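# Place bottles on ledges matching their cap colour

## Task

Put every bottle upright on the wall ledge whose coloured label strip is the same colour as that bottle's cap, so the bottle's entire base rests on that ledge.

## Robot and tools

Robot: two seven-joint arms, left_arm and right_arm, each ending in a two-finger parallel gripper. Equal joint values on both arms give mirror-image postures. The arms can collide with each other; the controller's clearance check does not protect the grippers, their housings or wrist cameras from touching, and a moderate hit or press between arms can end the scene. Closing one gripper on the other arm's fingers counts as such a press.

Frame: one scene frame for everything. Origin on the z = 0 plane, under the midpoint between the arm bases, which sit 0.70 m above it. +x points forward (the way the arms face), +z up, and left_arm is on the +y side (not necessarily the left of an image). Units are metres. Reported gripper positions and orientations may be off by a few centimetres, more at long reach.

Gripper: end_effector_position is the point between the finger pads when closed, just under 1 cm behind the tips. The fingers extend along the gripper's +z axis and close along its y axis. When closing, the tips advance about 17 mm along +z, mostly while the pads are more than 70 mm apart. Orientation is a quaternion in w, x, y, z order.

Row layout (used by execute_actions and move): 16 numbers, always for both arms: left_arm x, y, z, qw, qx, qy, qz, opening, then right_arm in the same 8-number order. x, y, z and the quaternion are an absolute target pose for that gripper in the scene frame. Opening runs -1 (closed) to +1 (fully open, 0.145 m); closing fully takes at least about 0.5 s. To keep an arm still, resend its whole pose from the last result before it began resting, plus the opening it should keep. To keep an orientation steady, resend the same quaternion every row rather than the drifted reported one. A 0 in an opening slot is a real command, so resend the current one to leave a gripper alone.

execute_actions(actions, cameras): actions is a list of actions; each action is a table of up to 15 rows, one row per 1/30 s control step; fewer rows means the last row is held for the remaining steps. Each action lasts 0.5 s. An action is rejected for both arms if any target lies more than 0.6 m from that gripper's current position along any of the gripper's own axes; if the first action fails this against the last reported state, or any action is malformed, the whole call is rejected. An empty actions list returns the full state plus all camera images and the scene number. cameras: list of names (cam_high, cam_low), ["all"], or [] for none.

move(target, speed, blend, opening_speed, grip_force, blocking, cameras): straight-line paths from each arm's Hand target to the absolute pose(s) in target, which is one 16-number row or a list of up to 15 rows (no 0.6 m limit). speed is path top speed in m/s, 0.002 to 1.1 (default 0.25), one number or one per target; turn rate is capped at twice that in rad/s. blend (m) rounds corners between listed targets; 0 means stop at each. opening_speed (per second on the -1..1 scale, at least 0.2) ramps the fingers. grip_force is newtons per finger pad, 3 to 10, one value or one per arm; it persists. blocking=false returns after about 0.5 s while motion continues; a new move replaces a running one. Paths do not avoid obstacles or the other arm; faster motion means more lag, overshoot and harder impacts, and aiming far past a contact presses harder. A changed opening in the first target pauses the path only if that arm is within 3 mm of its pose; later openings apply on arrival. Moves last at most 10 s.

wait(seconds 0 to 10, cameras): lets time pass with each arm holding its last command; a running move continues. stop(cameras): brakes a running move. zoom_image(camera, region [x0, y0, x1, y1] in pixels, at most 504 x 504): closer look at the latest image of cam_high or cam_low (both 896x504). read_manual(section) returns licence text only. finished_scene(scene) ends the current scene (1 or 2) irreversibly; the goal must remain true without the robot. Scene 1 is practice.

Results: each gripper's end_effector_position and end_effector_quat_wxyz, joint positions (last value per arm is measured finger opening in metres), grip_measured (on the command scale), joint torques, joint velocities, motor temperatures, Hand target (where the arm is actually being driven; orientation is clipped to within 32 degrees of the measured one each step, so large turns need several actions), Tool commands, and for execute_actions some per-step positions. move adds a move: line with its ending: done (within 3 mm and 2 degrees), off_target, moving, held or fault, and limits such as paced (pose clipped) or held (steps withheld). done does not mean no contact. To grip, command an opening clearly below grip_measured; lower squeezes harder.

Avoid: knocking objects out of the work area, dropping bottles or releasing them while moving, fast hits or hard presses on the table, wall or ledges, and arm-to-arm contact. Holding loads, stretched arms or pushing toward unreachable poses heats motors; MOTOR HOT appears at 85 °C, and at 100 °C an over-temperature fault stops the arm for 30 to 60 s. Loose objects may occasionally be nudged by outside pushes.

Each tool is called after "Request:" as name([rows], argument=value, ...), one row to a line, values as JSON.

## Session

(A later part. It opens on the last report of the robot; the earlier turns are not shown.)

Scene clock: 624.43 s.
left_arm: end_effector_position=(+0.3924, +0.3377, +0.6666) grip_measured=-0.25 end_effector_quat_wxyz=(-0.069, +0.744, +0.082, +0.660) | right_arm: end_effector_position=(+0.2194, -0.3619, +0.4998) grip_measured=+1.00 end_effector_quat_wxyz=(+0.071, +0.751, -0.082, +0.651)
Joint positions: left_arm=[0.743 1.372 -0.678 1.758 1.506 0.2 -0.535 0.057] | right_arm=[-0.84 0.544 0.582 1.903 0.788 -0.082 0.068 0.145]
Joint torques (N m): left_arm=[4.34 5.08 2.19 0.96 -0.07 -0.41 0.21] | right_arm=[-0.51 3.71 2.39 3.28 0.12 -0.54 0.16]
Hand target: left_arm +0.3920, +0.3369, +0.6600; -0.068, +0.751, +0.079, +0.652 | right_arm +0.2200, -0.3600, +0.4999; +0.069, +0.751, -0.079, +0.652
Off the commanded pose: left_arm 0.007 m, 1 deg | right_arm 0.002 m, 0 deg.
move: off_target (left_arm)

Request:
move([
  [0.392,0.337,0.665,-0.0686,0.7506,0.0789,0.6524,-0.6,0.22,-0.36,0.50,0.0686,0.7506,-0.0789,0.6524,1],
  [0.392,0.337,0.665,-0.0686,0.7506,0.0789,0.6524,0.7,0.22,-0.36,0.50,0.0686,0.7506,-0.0789,0.6524,1],
  [0.392,0.337,0.672,-0.0686,0.7506,0.0789,0.6524,0.7,0.22,-0.36,0.50,0.0686,0.7506,-0.0789,0.6524,1],
  [0.25,0.305,0.68,-0.0686,0.7506,0.0789,0.6524,0.7,0.23,-0.22,0.56,0,0.7548,0,0.656,1],
], speed=[0.02,0.02,0.03,0.08], opening_speed=1, cameras=["cam_low","cam_high"])

Request:
zoom_image(camera="cam_low", region=[320, 140, 560, 320])

Scene clock: 647.53 s.
left_arm: end_effector_position=(+0.2612, +0.3063, +0.6810) grip_measured=+0.70 end_effector_quat_wxyz=(-0.102, +0.732, +0.079, +0.669) | right_arm: end_effector_position=(+0.2301, -0.2199, +0.5606) grip_measured=+1.00 end_effector_quat_wxyz=(-0.003, +0.752, +0.002, +0.660)
Joint positions: left_arm=[1.543 2.009 -1.563 2.428 1.584 0.073 -0.675 0.125] | right_arm=[-0.852 0.529 0.338 2.441 0.626 0.175 -0.199 0.145]
Joint torques (N m): left_arm=[1.25 0.57 1.61 0.31 -0.13 -0.45 -0.09] | right_arm=[-0.12 2.1 1.05 3.64 -0.05 -0.27 -0.12]
Hand target: left_arm +0.2606, +0.3073, +0.6792; -0.103, +0.735, +0.081, +0.666 | right_arm +0.2301, -0.2201, +0.5597; -0.001, +0.753, +0.001, +0.658
Off the commanded pose: left_arm 0.011 m, 5 deg | right_arm 0.001 m, 1 deg.
joint read past its limit (right arm) — joint 4 (elbow), upper limit, where the elbow is as bent as it goes.
joint sent to its limit (left arm) — joint 2 (shoulder roll), upper limit; joint 3 (upper arm roll), lower limit; joint 5 (forearm roll), upper limit. The joint targets are off in position and orientation.
joint sent to its limit (right arm) — joint 4 (elbow), upper limit, where the elbow is as bent as it goes. The joint targets still meet the commanded pose.
move: off_target (left_arm)

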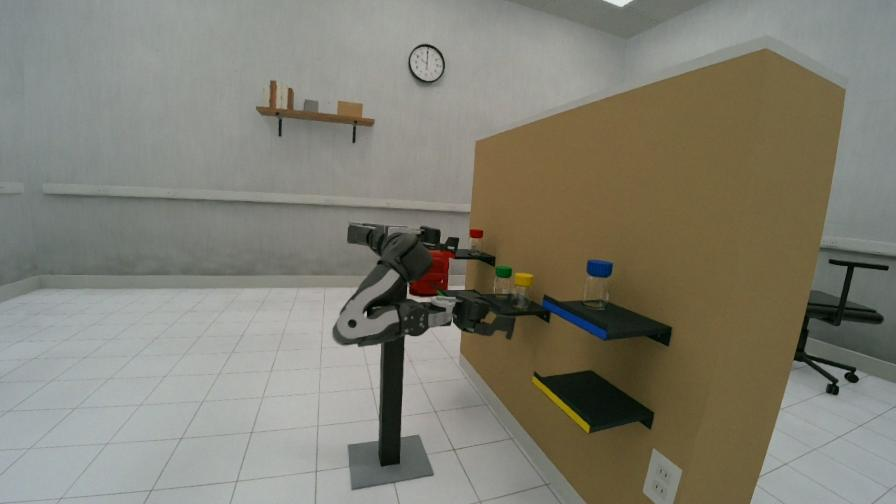

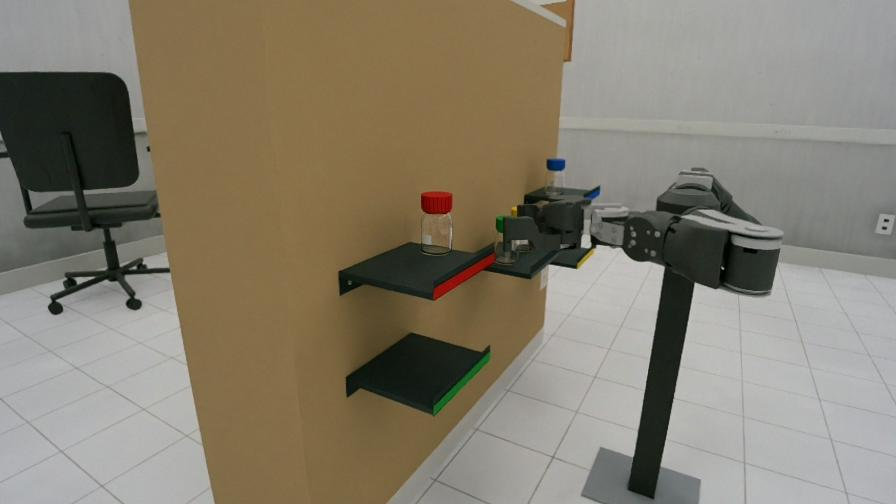

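Scaled by 2.100 from the camera's 896x504 image, which has a finer 1280x720 frame.

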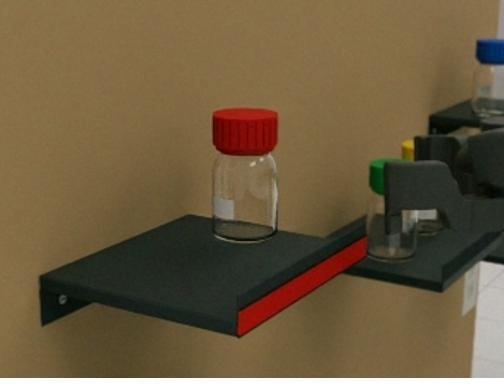

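Request:
move([
  [0.24,0.32,0.62,0,0.7548,0,0.656,0.7,0.25,-0.10,0.58,0,0.7548,0,0.656,1],
  [0.24,0.32,0.56,0,0.7548,0,0.656,0.05,0.27,-0.062,0.580,0,0.7548,0,0.656,0.05],
], speed=0.12, blend=[0.02,0], cameras=["cam_low","cam_high"])

Request:
zoom_image(camera="cam_low", region=[460, 150, 660, 310])

Request:
zoom_image(camera="cam_high", region=[440, 220, 600, 340])

Scene clock: 662.03 s.
left_arm: end_effector_position=(+0.2408, +0.3193, +0.5615) grip_measured=+0.05 end_effector_quat_wxyz=(+0.000, +0.758, -0.002, +0.653) | right_arm: end_effector_position=(+0.2701, -0.0614, +0.5812) grip_measured=+0.05 end_effector_quat_wxyz=(-0.003, +0.753, +0.000, +0.658)
Joint positions: left_arm=[0.611 1.922 -1.563 2.11 1.379 -0.786 -0.266 0.079] | right_arm=[-0.232 -0.038 -0.61 2.342 -0.111 0.708 -0.528 0.079]
Joint torques (N m): left_arm=[1.33 5.02 1.1 0.9 -0.03 -0.69 -0.04] | right_arm=[1.17 -2.1 -0.64 3.47 -0.19 -0.27 -0.08]
Hand target: left_arm +0.2402, +0.3199, +0.5601; -0.001, +0.759, +0.000, +0.651 | right_arm +0.2700, -0.0620, +0.5800; +0.000, +0.755, +0.000, +0.656
Off the commanded pose: left_arm 0.002 m, 1 deg | right_arm 0.001 m, 0 deg.
joint sent to its limit (left arm) — joint 3 (upper arm roll), lower limit; joint 6 (wrist pitch), lower limit. The joint targets still meet the commanded pose.
move: done

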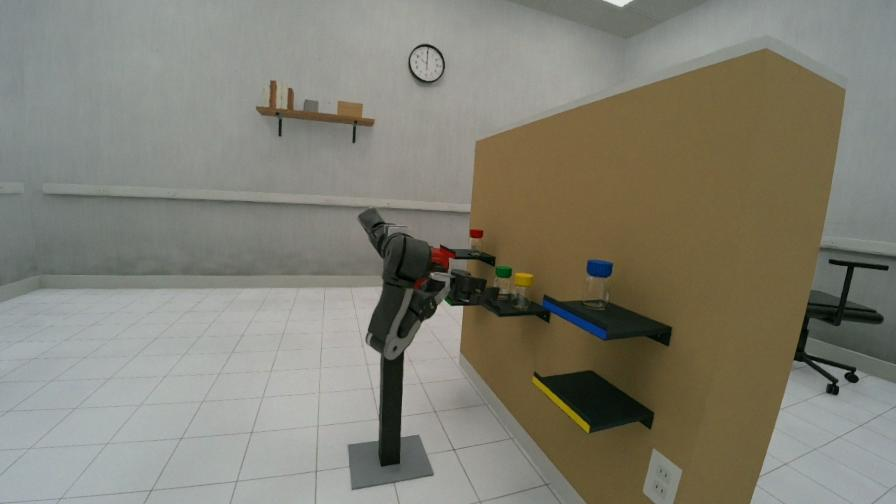

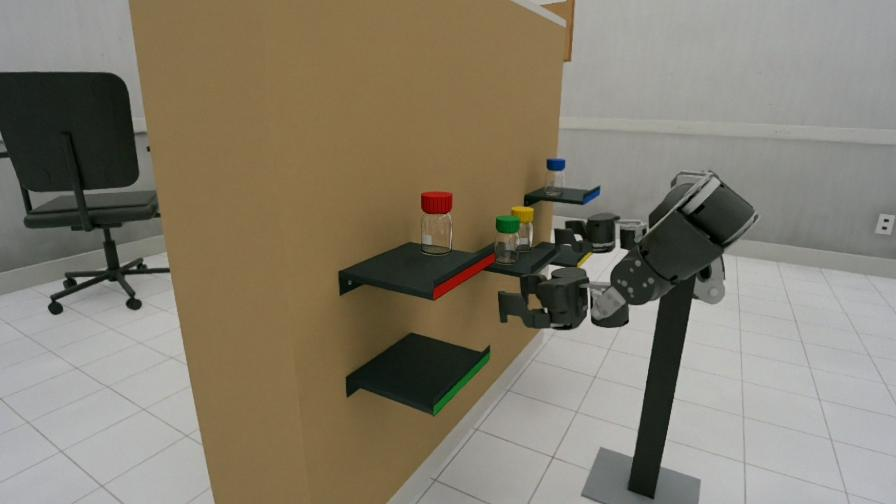

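Scaled by 2.520 from the camera's 896x504 image, which has a finer 1280x720 frame.

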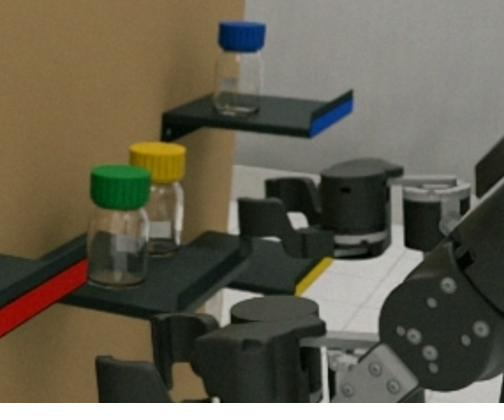

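Scaled by 3.150 from the camera's 896x504 image, which has a finer 1280x720 frame.

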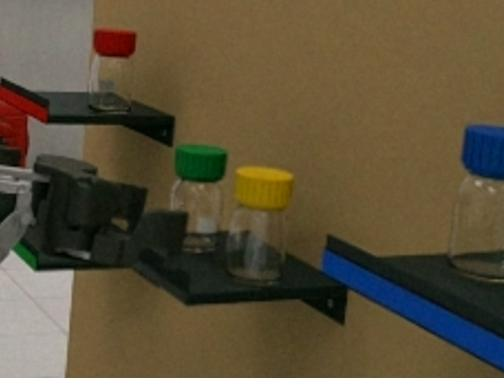

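Request:
move(target=[0.24,0.32,0.56,0,0.7548,0,0.656,0.05,0.345,-0.065,0.574,0,0.7548,0,0.656,0.1], speed=0.06, cameras=["cam_low","cam_high"])

Request:
zoom_image(camera="cam_low", region=[460, 150, 660, 310])

Request:
zoom_image(camera="cam_high", region=[460, 240, 580, 330])

Scene clock: 671.40 s.
left_arm: end_effector_position=(+0.2408, +0.3193, +0.5615) grip_measured=+0.05 end_effector_quat_wxyz=(+0.000, +0.758, -0.002, +0.653) | right_arm: end_effector_position=(+0.3448, -0.0656, +0.5743) grip_measured=+0.10 end_effector_quat_wxyz=(+0.002, +0.755, -0.001, +0.656)
Joint positions: left_arm=[0.611 1.922 -1.563 2.11 1.379 -0.786 -0.266 0.079] | right_arm=[0.082 -0.078 -0.427 2.049 0.027 0.713 -0.455 0.083]
Joint torques (N m): left_arm=[1.33 5.05 1.1 0.9 -0.03 -0.69 -0.04] | right_arm=[3.39 -1.75 -0.34 3.45 -0.01 -0.5 0.12]
Hand target: left_arm +0.2402, +0.3199, +0.5601; -0.001, +0.759, +0.000, +0.651 | right_arm +0.3450, -0.0650, +0.5740; +0.000, +0.755, +0.000, +0.656
Off the commanded pose: left_arm 0.002 m, 1 deg | right_arm 0.001 m, 0 deg.
joint sent to its limit (left arm) — joint 3 (upper arm roll), lower limit; joint 6 (wrist pitch), lower limit. The joint targets still meet the commanded pose.
move: done

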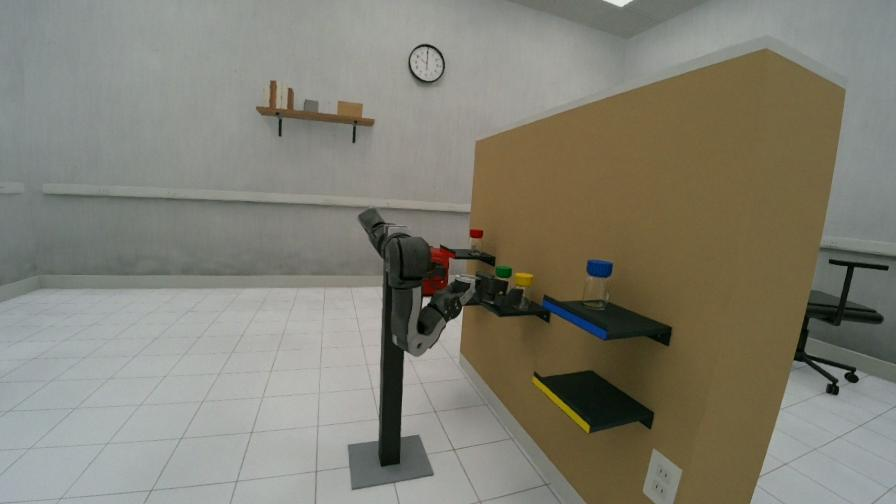

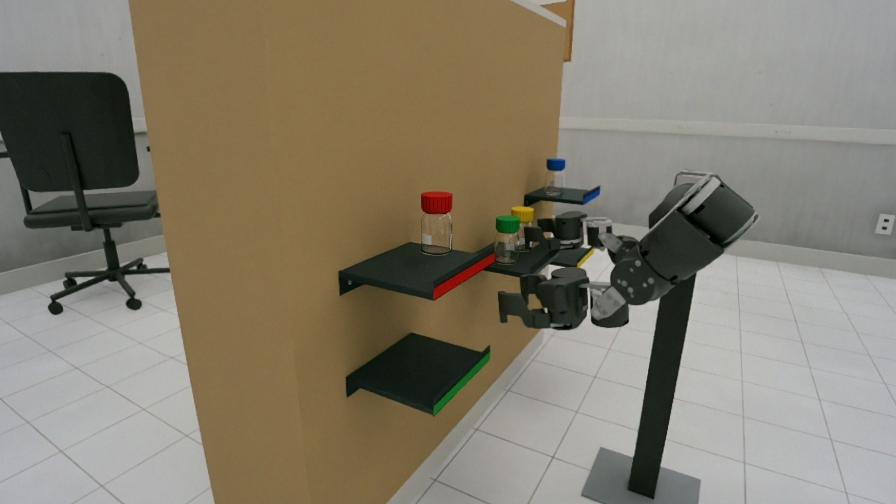

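Scaled by 2.520 from the camera's 896x504 image, which has a finer 1280x720 frame.

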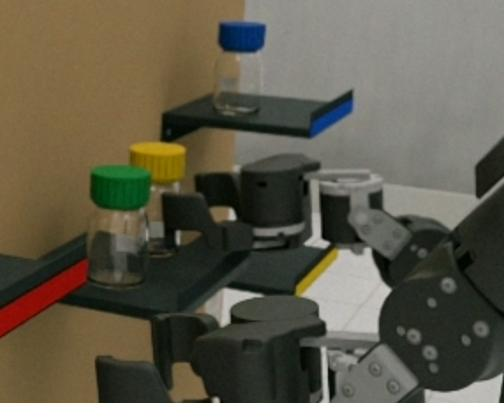

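Scaled by 4.200 from the camera's 896x504 image, which has a finer 1280x720 frame.

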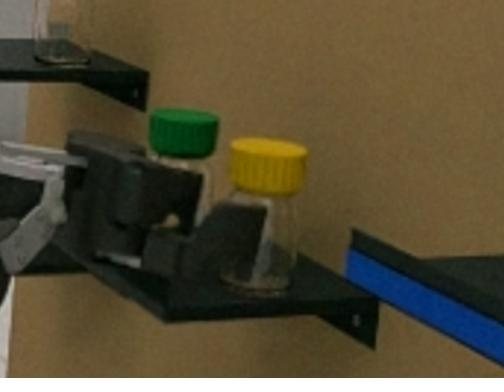

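Request:
move(target=[0.24,0.32,0.56,0,0.7548,0,0.656,0.05,0.384,-0.065,0.568,0,0.7548,0,0.656,0.1], speed=0.04, cameras=["cam_low","cam_high"])

Request:
zoom_image(camera="cam_low", region=[460, 150, 660, 310])

Request:
zoom_image(camera="cam_high", region=[460, 240, 580, 330])

Scene clock: 681.53 s.
left_arm: end_effector_position=(+0.2408, +0.3193, +0.5615) grip_measured=+0.05 end_effector_quat_wxyz=(+0.000, +0.758, -0.002, +0.653) | right_arm: end_effector_position=(+0.3836, -0.0652, +0.5683) grip_measured=+0.10 end_effector_quat_wxyz=(+0.002, +0.755, -0.001, +0.656)
Joint positions: left_arm=[0.611 1.922 -1.563 2.11 1.379 -0.786 -0.266 0.079] | right_arm=[0.227 -0.078 -0.379 1.856 0.082 0.655 -0.434 0.083]
Joint torques (N m): left_arm=[1.33 5.05 1.1 0.9 -0.03 -0.69 -0.04] | right_arm=[4.71 -1.54 0.05 3.47 -0.02 -0.52 0.14]
Hand target: left_arm +0.2402, +0.3199, +0.5601; -0.001, +0.759, +0.000, +0.651 | right_arm +0.3840, -0.0650, +0.5680; +0.000, +0.755, +0.000, +0.656
Off the commanded pose: left_arm 0.002 m, 1 deg | right_arm 0.001 m, 0 deg.
joint sent to its limit (left arm) — joint 3 (upper arm roll), lower limit; joint 6 (wrist pitch), lower limit. The joint targets still meet the commanded pose.
move: done

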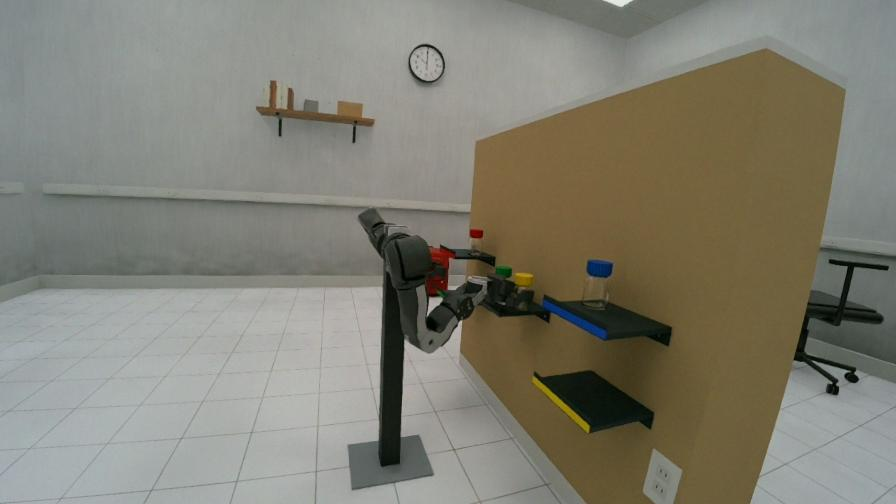

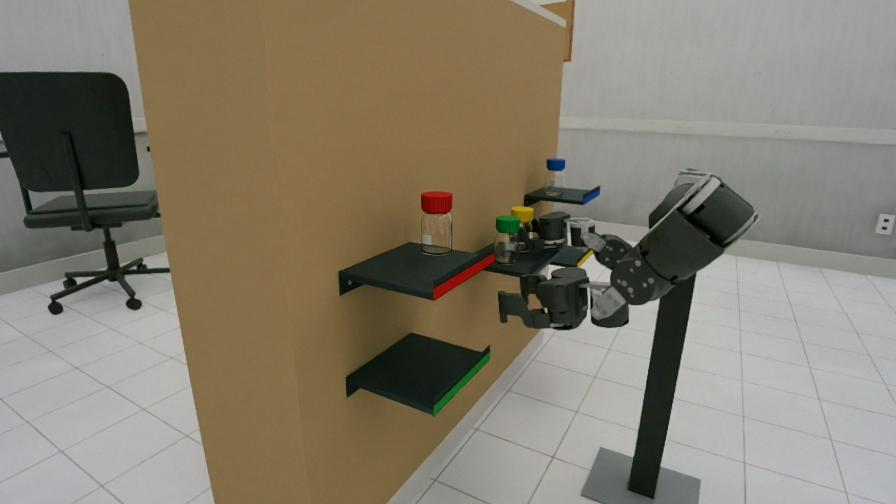

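Scaled by 2.520 from the camera's 896x504 image, which has a finer 1280x720 frame.

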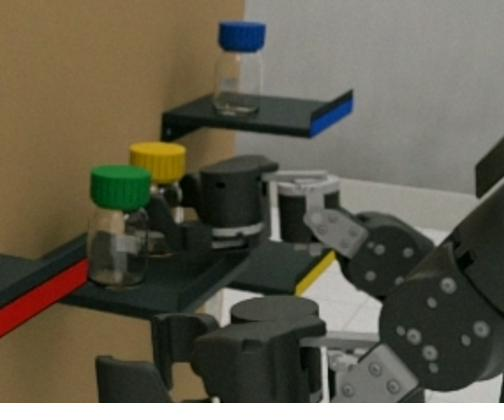

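Scaled by 4.200 from the camera's 896x504 image, which has a finer 1280x720 frame.

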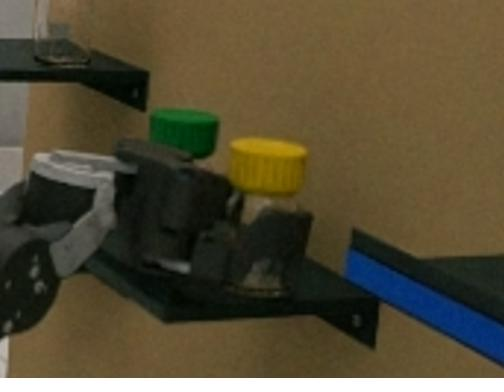

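Request:
move(target=[0.24,0.32,0.56,0,0.7548,0,0.656,0.05,0.384,-0.065,0.568,0,0.7548,0,0.656,-0.6], opening_speed=0.8)

Request:
move([
  [0.24,0.32,0.56,0,0.7548,0,0.656,0.05,0.384,-0.065,0.625,0,0.7548,0,0.656,-0.6],
  [0.24,0.32,0.56,0,0.7548,0,0.656,0.05,0.27,-0.075,0.63,0,0.7548,0,0.656,-0.6],
  [0.24,0.32,0.56,0,0.7548,0,0.656,0.05,0.26,-0.24,0.60,0.0686,0.7506,-0.0789,0.6524,-0.6],
  [0.24,0.32,0.56,0,0.7548,0,0.656,0.05,0.257,-0.293,0.515,0.142,0.7369,-0.1633,0.6405,-0.6],
], speed=[0.06,0.08,0.12,0.1], blend=[0.01,0.01,0.02,0], cameras=["cam_low","cam_high"])

Request:
zoom_image(camera="cam_high", region=[440, 240, 680, 440])

Scene clock: 702.20 s.
left_arm: end_effector_position=(+0.2408, +0.3193, +0.5615) grip_measured=+0.05 end_effector_quat_wxyz=(+0.000, +0.758, -0.002, +0.653) | right_arm: end_effector_position=(+0.3836, -0.0652, +0.5683) grip_measured=-0.24 end_effector_quat_wxyz=(+0.002, +0.755, -0.001, +0.656)
Joint positions: left_arm=[0.611 1.922 -1.563 2.11 1.379 -0.786 -0.266 0.079] | right_arm=[0.227 -0.078 -0.379 1.856 0.082 0.654 -0.434 0.058]
Joint torques (N m): left_arm=[1.33 5.05 1.1 0.9 -0.03 -0.69 -0.04] | right_arm=[4.55 -1.41 -0.03 3.49 -0.03 -0.51 0.11]
Hand target: left_arm +0.2402, +0.3199, +0.5601; -0.001, +0.759, +0.000, +0.651 | right_arm +0.3840, -0.0651, +0.5681; +0.000, +0.755, +0.000, +0.656
Off the commanded pose: left_arm 0.002 m, 1 deg | right_arm 0.001 m, 0 deg.
joint sent to its limit (left arm) — joint 3 (upper arm roll), lower limit; joint 6 (wrist pitch), lower limit. The joint targets still meet the commanded pose.
move: done

Scene clock: 707.47 s.
left_arm: end_effector_position=(+0.2408, +0.3193, +0.5615) grip_measured=+0.05 end_effector_quat_wxyz=(+0.000, +0.758, -0.002, +0.653) | right_arm: end_effector_position=(+0.2562, -0.2937, +0.5130) grip_measured=-0.24 end_effector_quat_wxyz=(+0.144, +0.740, -0.163, +0.636)
Joint positions: left_arm=[0.611 1.922 -1.563 2.11 1.379 -0.786 -0.266 0.079] | right_arm=[-0.19 1.338 -0.695 2.155 0.953 -0.48 -1.233 0.058]
Joint torques (N m): left_arm=[1.33 5.02 1.1 0.9 -0.03 -0.69 -0.04] | right_arm=[2.04 5.05 2.77 2.74 -0.72 -0.32 -0.02]
Hand target: left_arm +0.2402, +0.3199, +0.5601; -0.001, +0.759, +0.000, +0.651 | right_arm +0.2570, -0.2929, +0.5150; +0.142, +0.737, -0.163, +0.640
Off the commanded pose: left_arm 0.002 m, 1 deg | right_arm 0.002 m, 1 deg.
joint sent to its limit (left arm) — joint 3 (upper arm roll), lower limit; joint 6 (wrist pitch), lower limit. The joint targets still meet the commanded pose.
move: done

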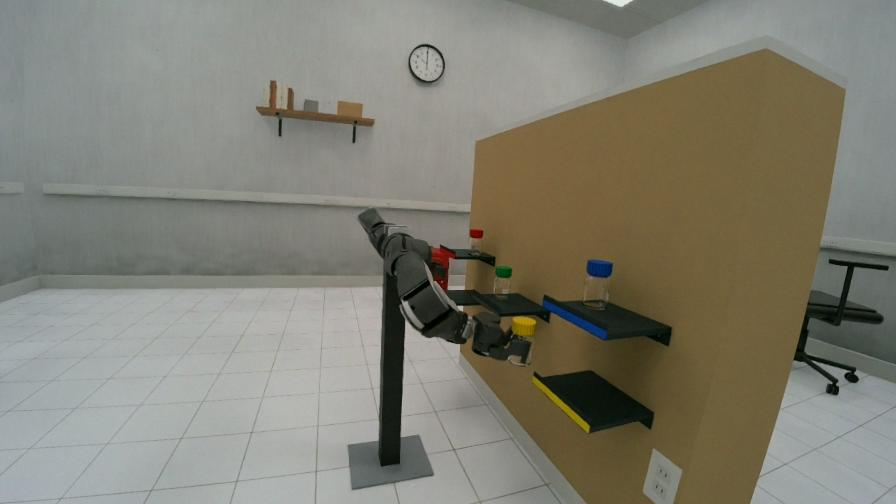

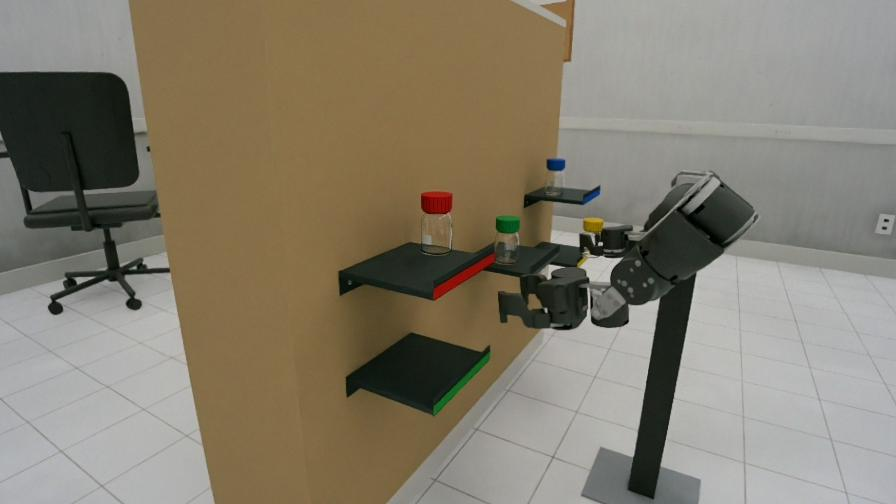

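Scaled by 2.100 from the camera's 896x504 image, which has a finer 1280x720 frame.

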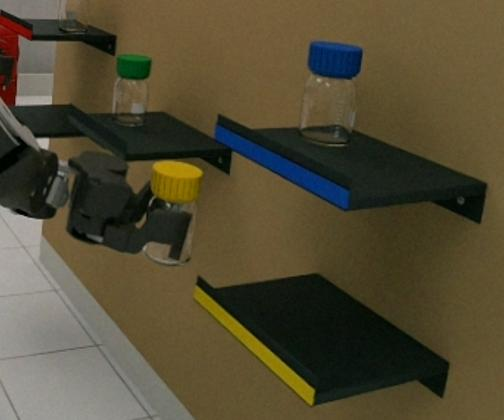

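Request:
move([
  [0.245,0.2,0.57,0,0.7548,0,0.656,0.6,0.32,-0.325,0.514,0.142,0.7369,-0.1633,0.6405,-0.6],
  [0.26,0.045,0.58,0,0.7548,0,0.656,0.6,0.388,-0.355,0.513,0.142,0.7369,-0.1633,0.6405,-0.6],
  [0.26,0.045,0.58,0,0.7548,0,0.656,0.6,0.388,-0.355,0.488,0.142,0.7369,-0.1633,0.6405,-0.6],
], speed=[0.1,0.1,0.04], blend=[0.01,0.008,0], cameras=["cam_low","cam_high"])

Request:
zoom_image(camera="cam_high", region=[440, 240, 680, 440])

Request:
zoom_image(camera="cam_low", region=[460, 150, 660, 310])

Scene clock: 724.40 s.
left_arm: end_effector_position=(+0.2595, +0.0442, +0.5816) grip_measured=+0.60 end_effector_quat_wxyz=(+0.004, +0.754, +0.000, +0.657) | right_arm: end_effector_position=(+0.3871, -0.3562, +0.4864) grip_measured=-0.24 end_effector_quat_wxyz=(+0.144, +0.740, -0.166, +0.636)
Joint positions: left_arm=[0.458 0.417 -1.269 2.326 0.767 0.415 -1.579 0.119] | right_arm=[0.351 0.973 -0.701 1.407 1.131 -0.206 -0.656 0.058]
Joint torques (N m): left_arm=[3.49 -0.54 1.52 2.96 -0.41 0.02 0.06] | right_arm=[4.89 5.1 3.6 2.11 -0.5 -0.68 0.19]
Hand target: left_arm +0.2600, +0.0450, +0.5801; +0.000, +0.755, +0.000, +0.656 | right_arm +0.3880, -0.3550, +0.4879; +0.142, +0.737, -0.163, +0.640
Off the commanded pose: left_arm 0.002 m, 1 deg | right_arm 0.002 m, 1 deg.
joint sent to its limit (left arm) — joint 7 (wrist yaw), lower limit. The joint targets still meet the commanded pose.
move: done

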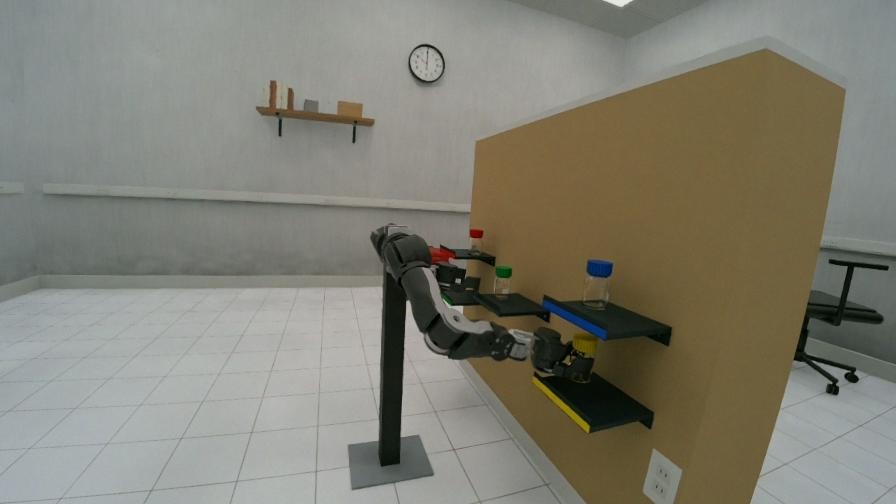

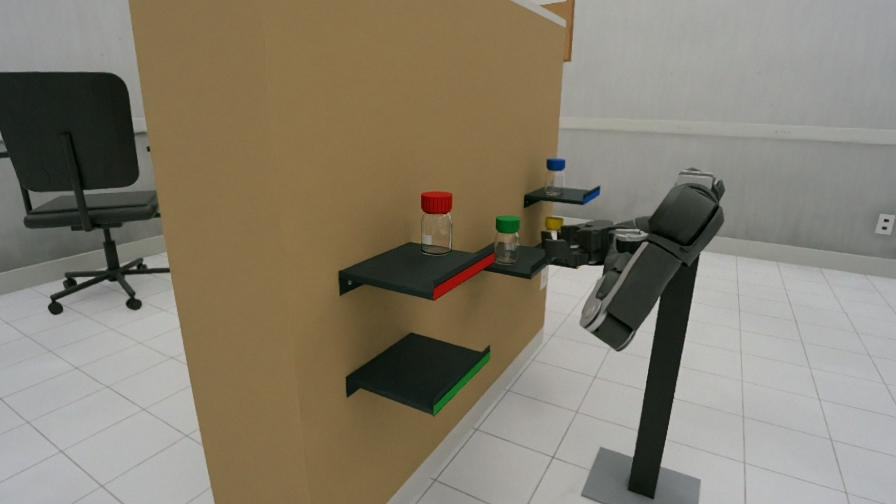

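Scaled by 2.100 from the camera's 896x504 image, which has a finer 1280x720 frame.

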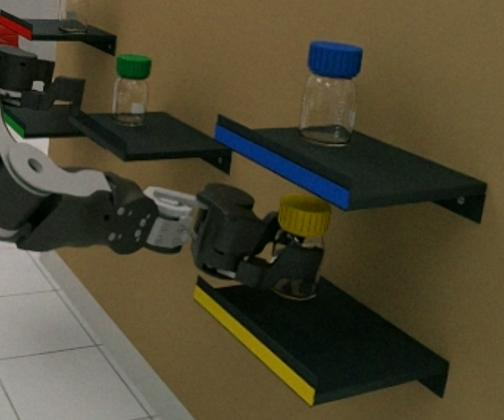

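Scaled by 2.520 from the camera's 896x504 image, which has a finer 1280x720 frame.

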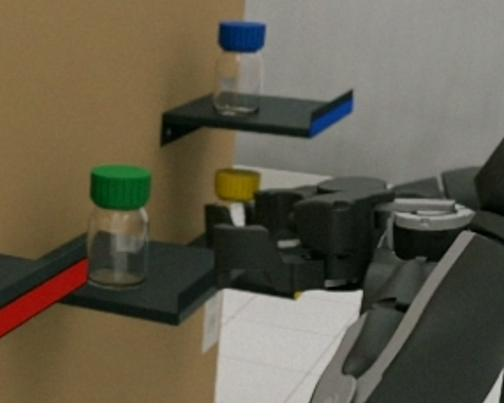

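Lower right in small steps; left advance toward green.

Request:
move(target=[0.33,0.04,0.575,0,0.7548,0,0.656,0.6,0.388,-0.355,0.480,0.142,0.7369,-0.1633,0.6405,-0.6], speed=0.06)

Request:
move(target=[0.33,0.04,0.575,0,0.7548,0,0.656,0.6,0.388,-0.355,0.475,0.142,0.7369,-0.1633,0.6405,-0.6], speed=0.02)

Request:
move(target=[0.33,0.04,0.575,0,0.7548,0,0.656,0.6,0.388,-0.355,0.471,0.142,0.7369,-0.1633,0.6405,-0.6], speed=0.02, cameras=["cam_low","cam_high"])

Request:
zoom_image(camera="cam_high", region=[440, 240, 680, 440])

Request:
zoom_image(camera="cam_low", region=[460, 150, 660, 310])

Scene clock: 740.53 s.
left_arm: end_effector_position=(+0.3295, +0.0409, +0.5758) grip_measured=+0.60 end_effector_quat_wxyz=(-0.002, +0.754, +0.001, +0.657) | right_arm: end_effector_position=(+0.3874, -0.3562, +0.4790) grip_measured=-0.24 end_effector_quat_wxyz=(+0.144, +0.740, -0.166, +0.636)
Joint positions: left_arm=[0.621 0.403 -1.143 2.056 0.909 0.343 -1.374 0.119] | right_arm=[0.346 0.95 -0.701 1.375 1.115 -0.224 -0.642 0.058]
Joint torques (N m): left_arm=[6.4 -0.75 1.92 3.07 -0.3 -0.28 0.24] | right_arm=[4.6 5.05 3.47 2.11 -0.48 -0.71 0.15]
Hand target: left_arm +0.3300, +0.0400, +0.5751; +0.000, +0.755, +0.000, +0.656 | right_arm +0.3880, -0.3550, +0.4799; +0.142, +0.737, -0.163, +0.640
Off the commanded pose: left_arm 0.001 m, 0 deg | right_arm 0.002 m, 1 deg.
move: done

Scene clock: 741.23 s.
left_arm: end_effector_position=(+0.3295, +0.0409, +0.5758) grip_measured=+0.60 end_effector_quat_wxyz=(-0.002, +0.754, +0.001, +0.657) | right_arm: end_effector_position=(+0.3873, -0.3562, +0.4739) grip_measured=-0.24 end_effector_quat_wxyz=(+0.144, +0.740, -0.166, +0.636)
Joint positions: left_arm=[0.621 0.403 -1.143 2.056 0.909 0.343 -1.374 0.119] | right_arm=[0.342 0.935 -0.701 1.354 1.106 -0.234 -0.632 0.058]
Joint torques (N m): left_arm=[6.4 -0.75 1.91 3.07 -0.31 -0.27 0.23] | right_arm=[4.55 5.13 3.38 2.11 -0.48 -0.67 0.21]
Hand target: left_arm +0.3300, +0.0400, +0.5751; +0.000, +0.755, +0.000, +0.656 | right_arm +0.3880, -0.3549, +0.4749; +0.142, +0.737, -0.163, +0.640
Off the commanded pose: left_arm 0.001 m, 0 deg | right_arm 0.002 m, 1 deg.
move: done

Scene clock: 741.93 s.
left_arm: end_effector_position=(+0.3295, +0.0409, +0.5758) grip_measured=+0.60 end_effector_quat_wxyz=(-0.002, +0.754, +0.001, +0.657) | right_arm: end_effector_position=(+0.3878, -0.3566, +0.4719) grip_measured=-0.24 end_effector_quat_wxyz=(+0.145, +0.737, -0.165, +0.639)
Joint positions: left_arm=[0.621 0.403 -1.143 2.056 0.909 0.343 -1.374 0.119] | right_arm=[0.341 0.924 -0.701 1.337 1.094 -0.248 -0.625 0.058]
Joint torques (N m): left_arm=[6.4 -0.75 1.91 3.07 -0.31 -0.27 0.23] | right_arm=[4.23 4.84 3.17 1.89 -0.33 -0.54 0.21]
Hand target: left_arm +0.3300, +0.0400, +0.5751; +0.000, +0.755, +0.000, +0.656 | right_arm +0.3879, -0.3550, +0.4709; +0.142, +0.737, -0.163, +0.640
Off the commanded pose: left_arm 0.001 m, 0 deg | right_arm 0.002 m, 0 deg.
move: done

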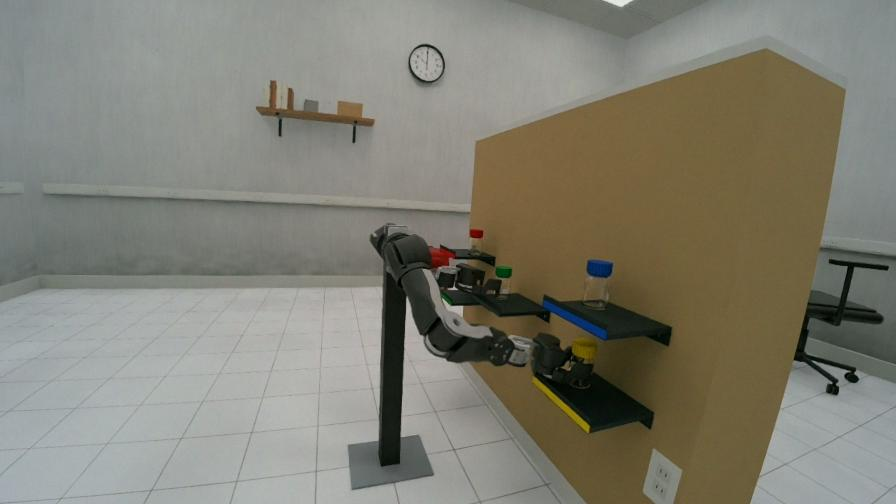

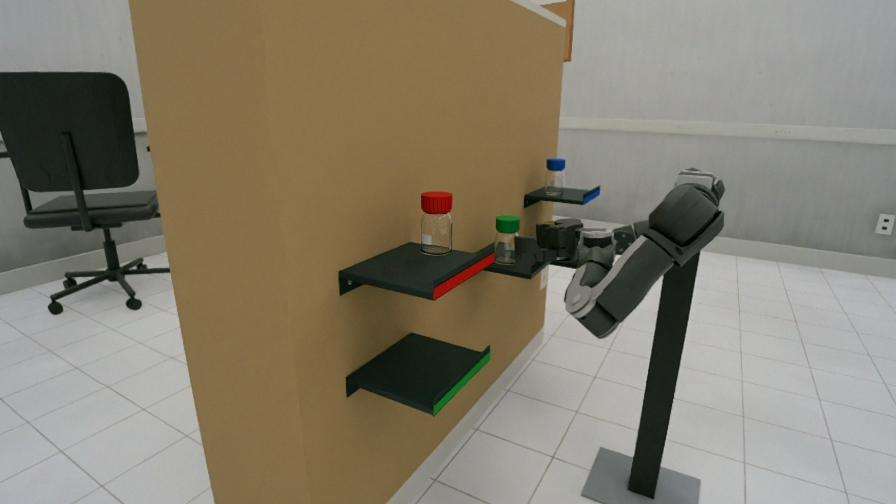

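Scaled by 2.100 from the camera's 896x504 image, which has a finer 1280x720 frame.

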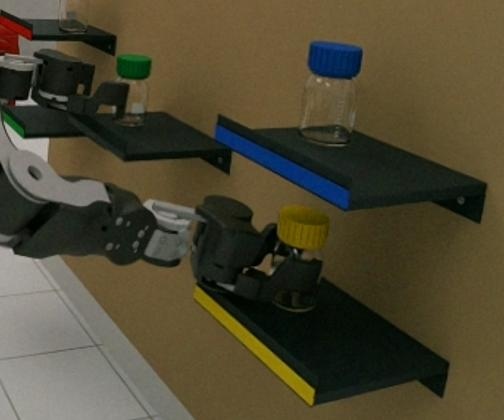

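Scaled by 2.520 from the camera's 896x504 image, which has a finer 1280x720 frame.

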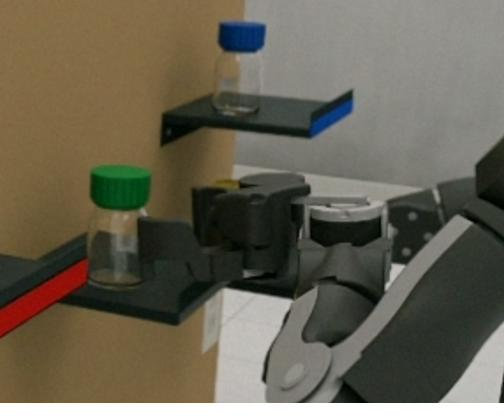

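Request:
move(target=[0.36,0.04,0.57,0,0.7548,0,0.656,0.6,0.388,-0.355,0.467,0.142,0.7369,-0.1633,0.6405,-0.6], speed=0.05)

Request:
move([
  [0.384,0.04,0.567,0,0.7548,0,0.656,0.6,0.388,-0.355,0.470,0.142,0.7369,-0.1633,0.6405,-0.6],
  [0.384,0.04,0.567,0,0.7548,0,0.656,-0.6,0.388,-0.355,0.470,0.142,0.7369,-0.1633,0.6405,0.8],
], speed=0.04, opening_speed=0.9, cameras=["cam_low","cam_high"])

Request:
zoom_image(camera="cam_high", region=[440, 240, 680, 440])

Request:
zoom_image(camera="cam_low", region=[460, 150, 660, 310])

Scene clock: 757.10 s.
left_arm: end_effector_position=(+0.3594, +0.0407, +0.5705) grip_measured=+0.60 end_effector_quat_wxyz=(-0.002, +0.754, +0.000, +0.657) | right_arm: end_effector_position=(+0.3887, -0.3567, +0.4716) grip_measured=-0.24 end_effector_quat_wxyz=(+0.146, +0.732, -0.163, +0.645)
Joint positions: left_arm=[0.685 0.392 -1.125 1.918 0.941 0.297 -1.274 0.119] | right_arm=[0.341 0.915 -0.701 1.322 1.079 -0.266 -0.618 0.058]
Joint torques (N m): left_arm=[7.29 -0.75 2.28 3 -0.3 -0.33 0.23] | right_arm=[3.92 4.15 2.92 1.59 -0.06 -0.28 0.21]
Hand target: left_arm +0.3600, +0.0400, +0.5700; +0.000, +0.755, +0.000, +0.656 | right_arm +0.3879, -0.3549, +0.4670; +0.142, +0.737, -0.163, +0.640
Off the commanded pose: left_arm 0.001 m, 0 deg | right_arm 0.005 m, 1 deg.
move: off_target (right_arm)

Scene clock: 759.77 s.
left_arm: end_effector_position=(+0.3833, +0.0402, +0.5674) grip_measured=-0.28 end_effector_quat_wxyz=(-0.001, +0.754, +0.000, +0.657) | right_arm: end_effector_position=(+0.3886, -0.3557, +0.4715) grip_measured=+0.80 end_effector_quat_wxyz=(+0.143, +0.734, -0.165, +0.643)
Joint positions: left_arm=[0.739 0.374 -1.118 1.8 0.963 0.263 -1.194 0.055] | right_arm=[0.341 0.917 -0.701 1.329 1.088 -0.259 -0.618 0.132]
Joint torques (N m): left_arm=[7.93 -0.65 2.45 2.93 -0.32 -0.36 0.2] | right_arm=[4.18 5.71 3.19 2.56 -0.18 -0.27 0.06]
Hand target: left_arm +0.3840, +0.0400, +0.5669; +0.000, +0.755, +0.000, +0.656 | right_arm +0.3880, -0.3550, +0.4699; +0.142, +0.737, -0.163, +0.640
Off the commanded pose: left_arm 0.001 m, 0 deg | right_arm 0.002 m, 0 deg.
move: done

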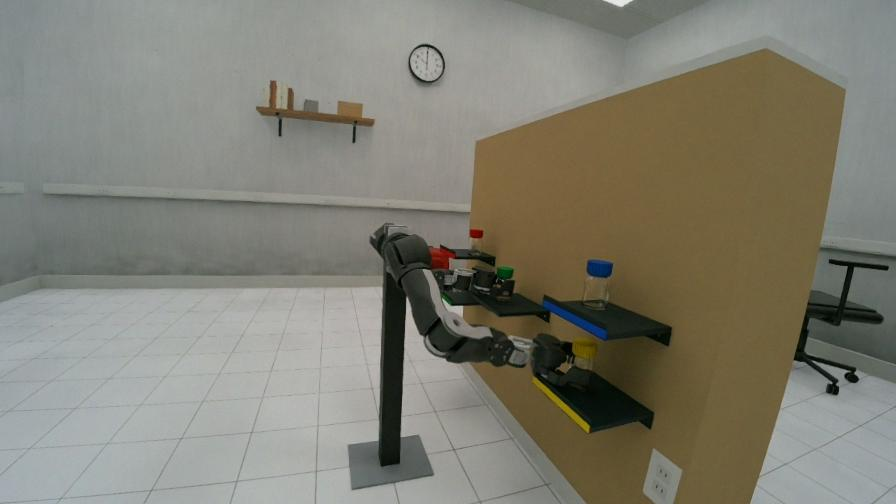

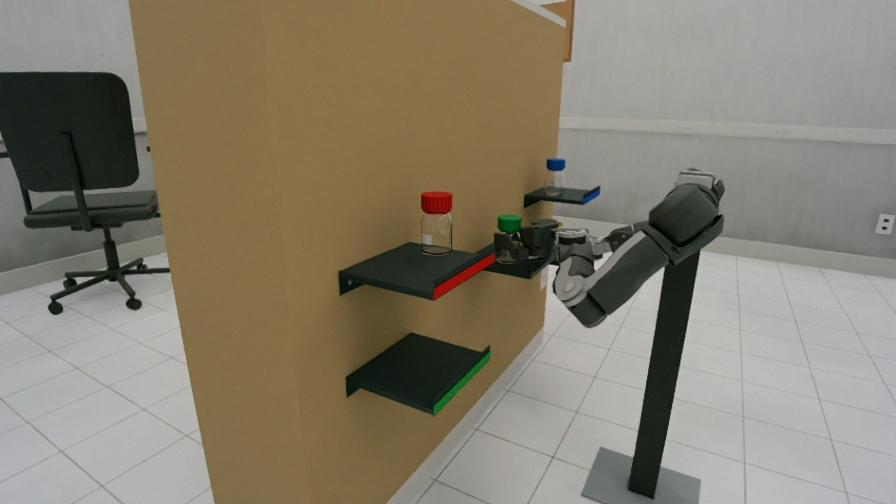

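Scaled by 2.100 from the camera's 896x504 image, which has a finer 1280x720 frame.

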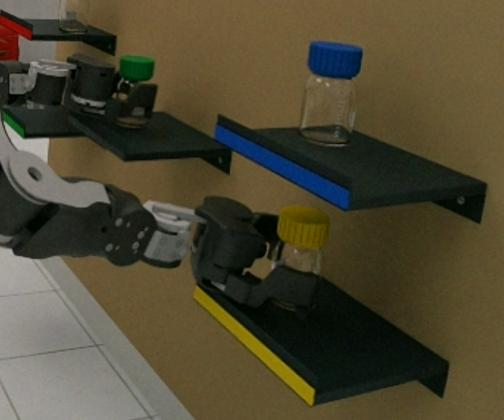

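Scaled by 2.520 from the camera's 896x504 image, which has a finer 1280x720 frame.

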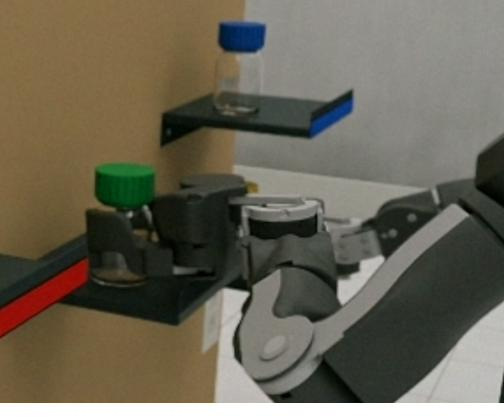

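Request:
move([
  [0.384,0.04,0.59,0,0.7548,0,0.656,-0.6,0.386,-0.354,0.476,0.142,0.7369,-0.1633,0.6405,0.8],
  [0.384,0.04,0.622,0,0.7548,0,0.656,-0.6,0.33,-0.328,0.480,0.142,0.7369,-0.1633,0.6405,0.8],
  [0.27,0.055,0.63,0,0.7548,0,0.656,-0.6,0.25,-0.29,0.485,0.142,0.7369,-0.1633,0.6405,0.8],
  [0.258,0.22,0.60,-0.0686,0.7506,0.0789,0.6524,-0.6,0.25,-0.29,0.485,0.142,0.7369,-0.1633,0.6405,0.8],
  [0.257,0.273,0.515,-0.142,0.7369,0.1633,0.6405,-0.6,0.25,-0.29,0.485,0.142,0.7369,-0.1633,0.6405,0.8],
], speed=[0.05,0.06,0.08,0.12,0.1], blend=[0.004,0.01,0.01,0.02,0], cameras=["cam_low","cam_high"])

Request:
zoom_image(camera="cam_high", region=[480, 240, 680, 440])

Scene clock: 779.93 s.
left_arm: end_effector_position=(+0.2566, +0.2734, +0.5143) grip_measured=-0.28 end_effector_quat_wxyz=(-0.143, +0.739, +0.163, +0.638) | right_arm: end_effector_position=(+0.2499, -0.2893, +0.4836) grip_measured=+0.80 end_effector_quat_wxyz=(+0.141, +0.739, -0.161, +0.639)
Joint positions: left_arm=[-0.136 1.24 -0.732 2.189 0.878 -0.378 -1.295 0.055] | right_arm=[-0.252 1.202 -0.694 2.05 0.835 -0.498 -1.193 0.132]
Joint torques (N m): left_arm=[2.86 4.15 1.73 3.33 -0.6 -0.39 0.11] | right_arm=[1.57 5.39 3.08 3.11 -0.47 -0.28 -0.12]
Hand target: left_arm +0.2570, +0.2730, +0.5150; -0.142, +0.737, +0.163, +0.640 | right_arm +0.2500, -0.2900, +0.4850; +0.142, +0.737, -0.163, +0.641
Off the commanded pose: left_arm 0.001 m, 0 deg | right_arm 0.002 m, 0 deg.
move: done

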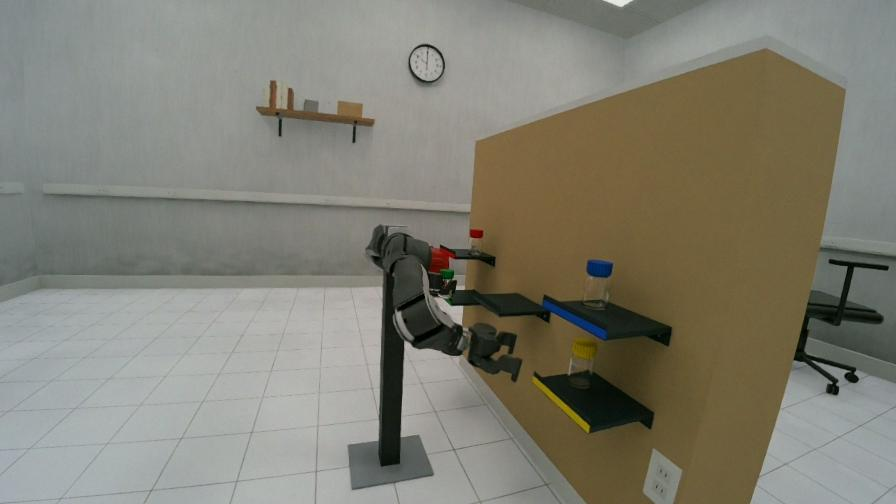

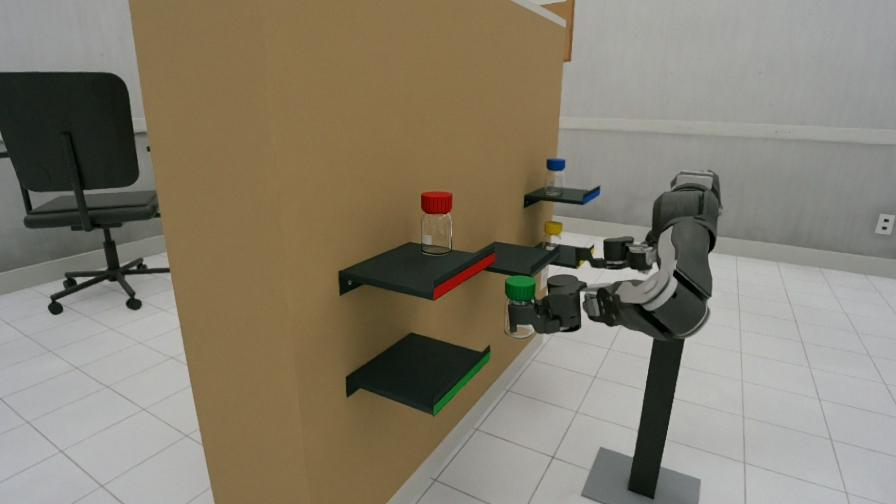

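Scaled by 2.520 from the camera's 896x504 image, which has a finer 1280x720 frame.

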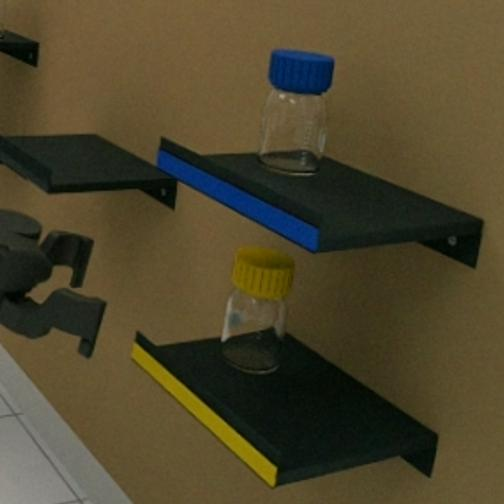

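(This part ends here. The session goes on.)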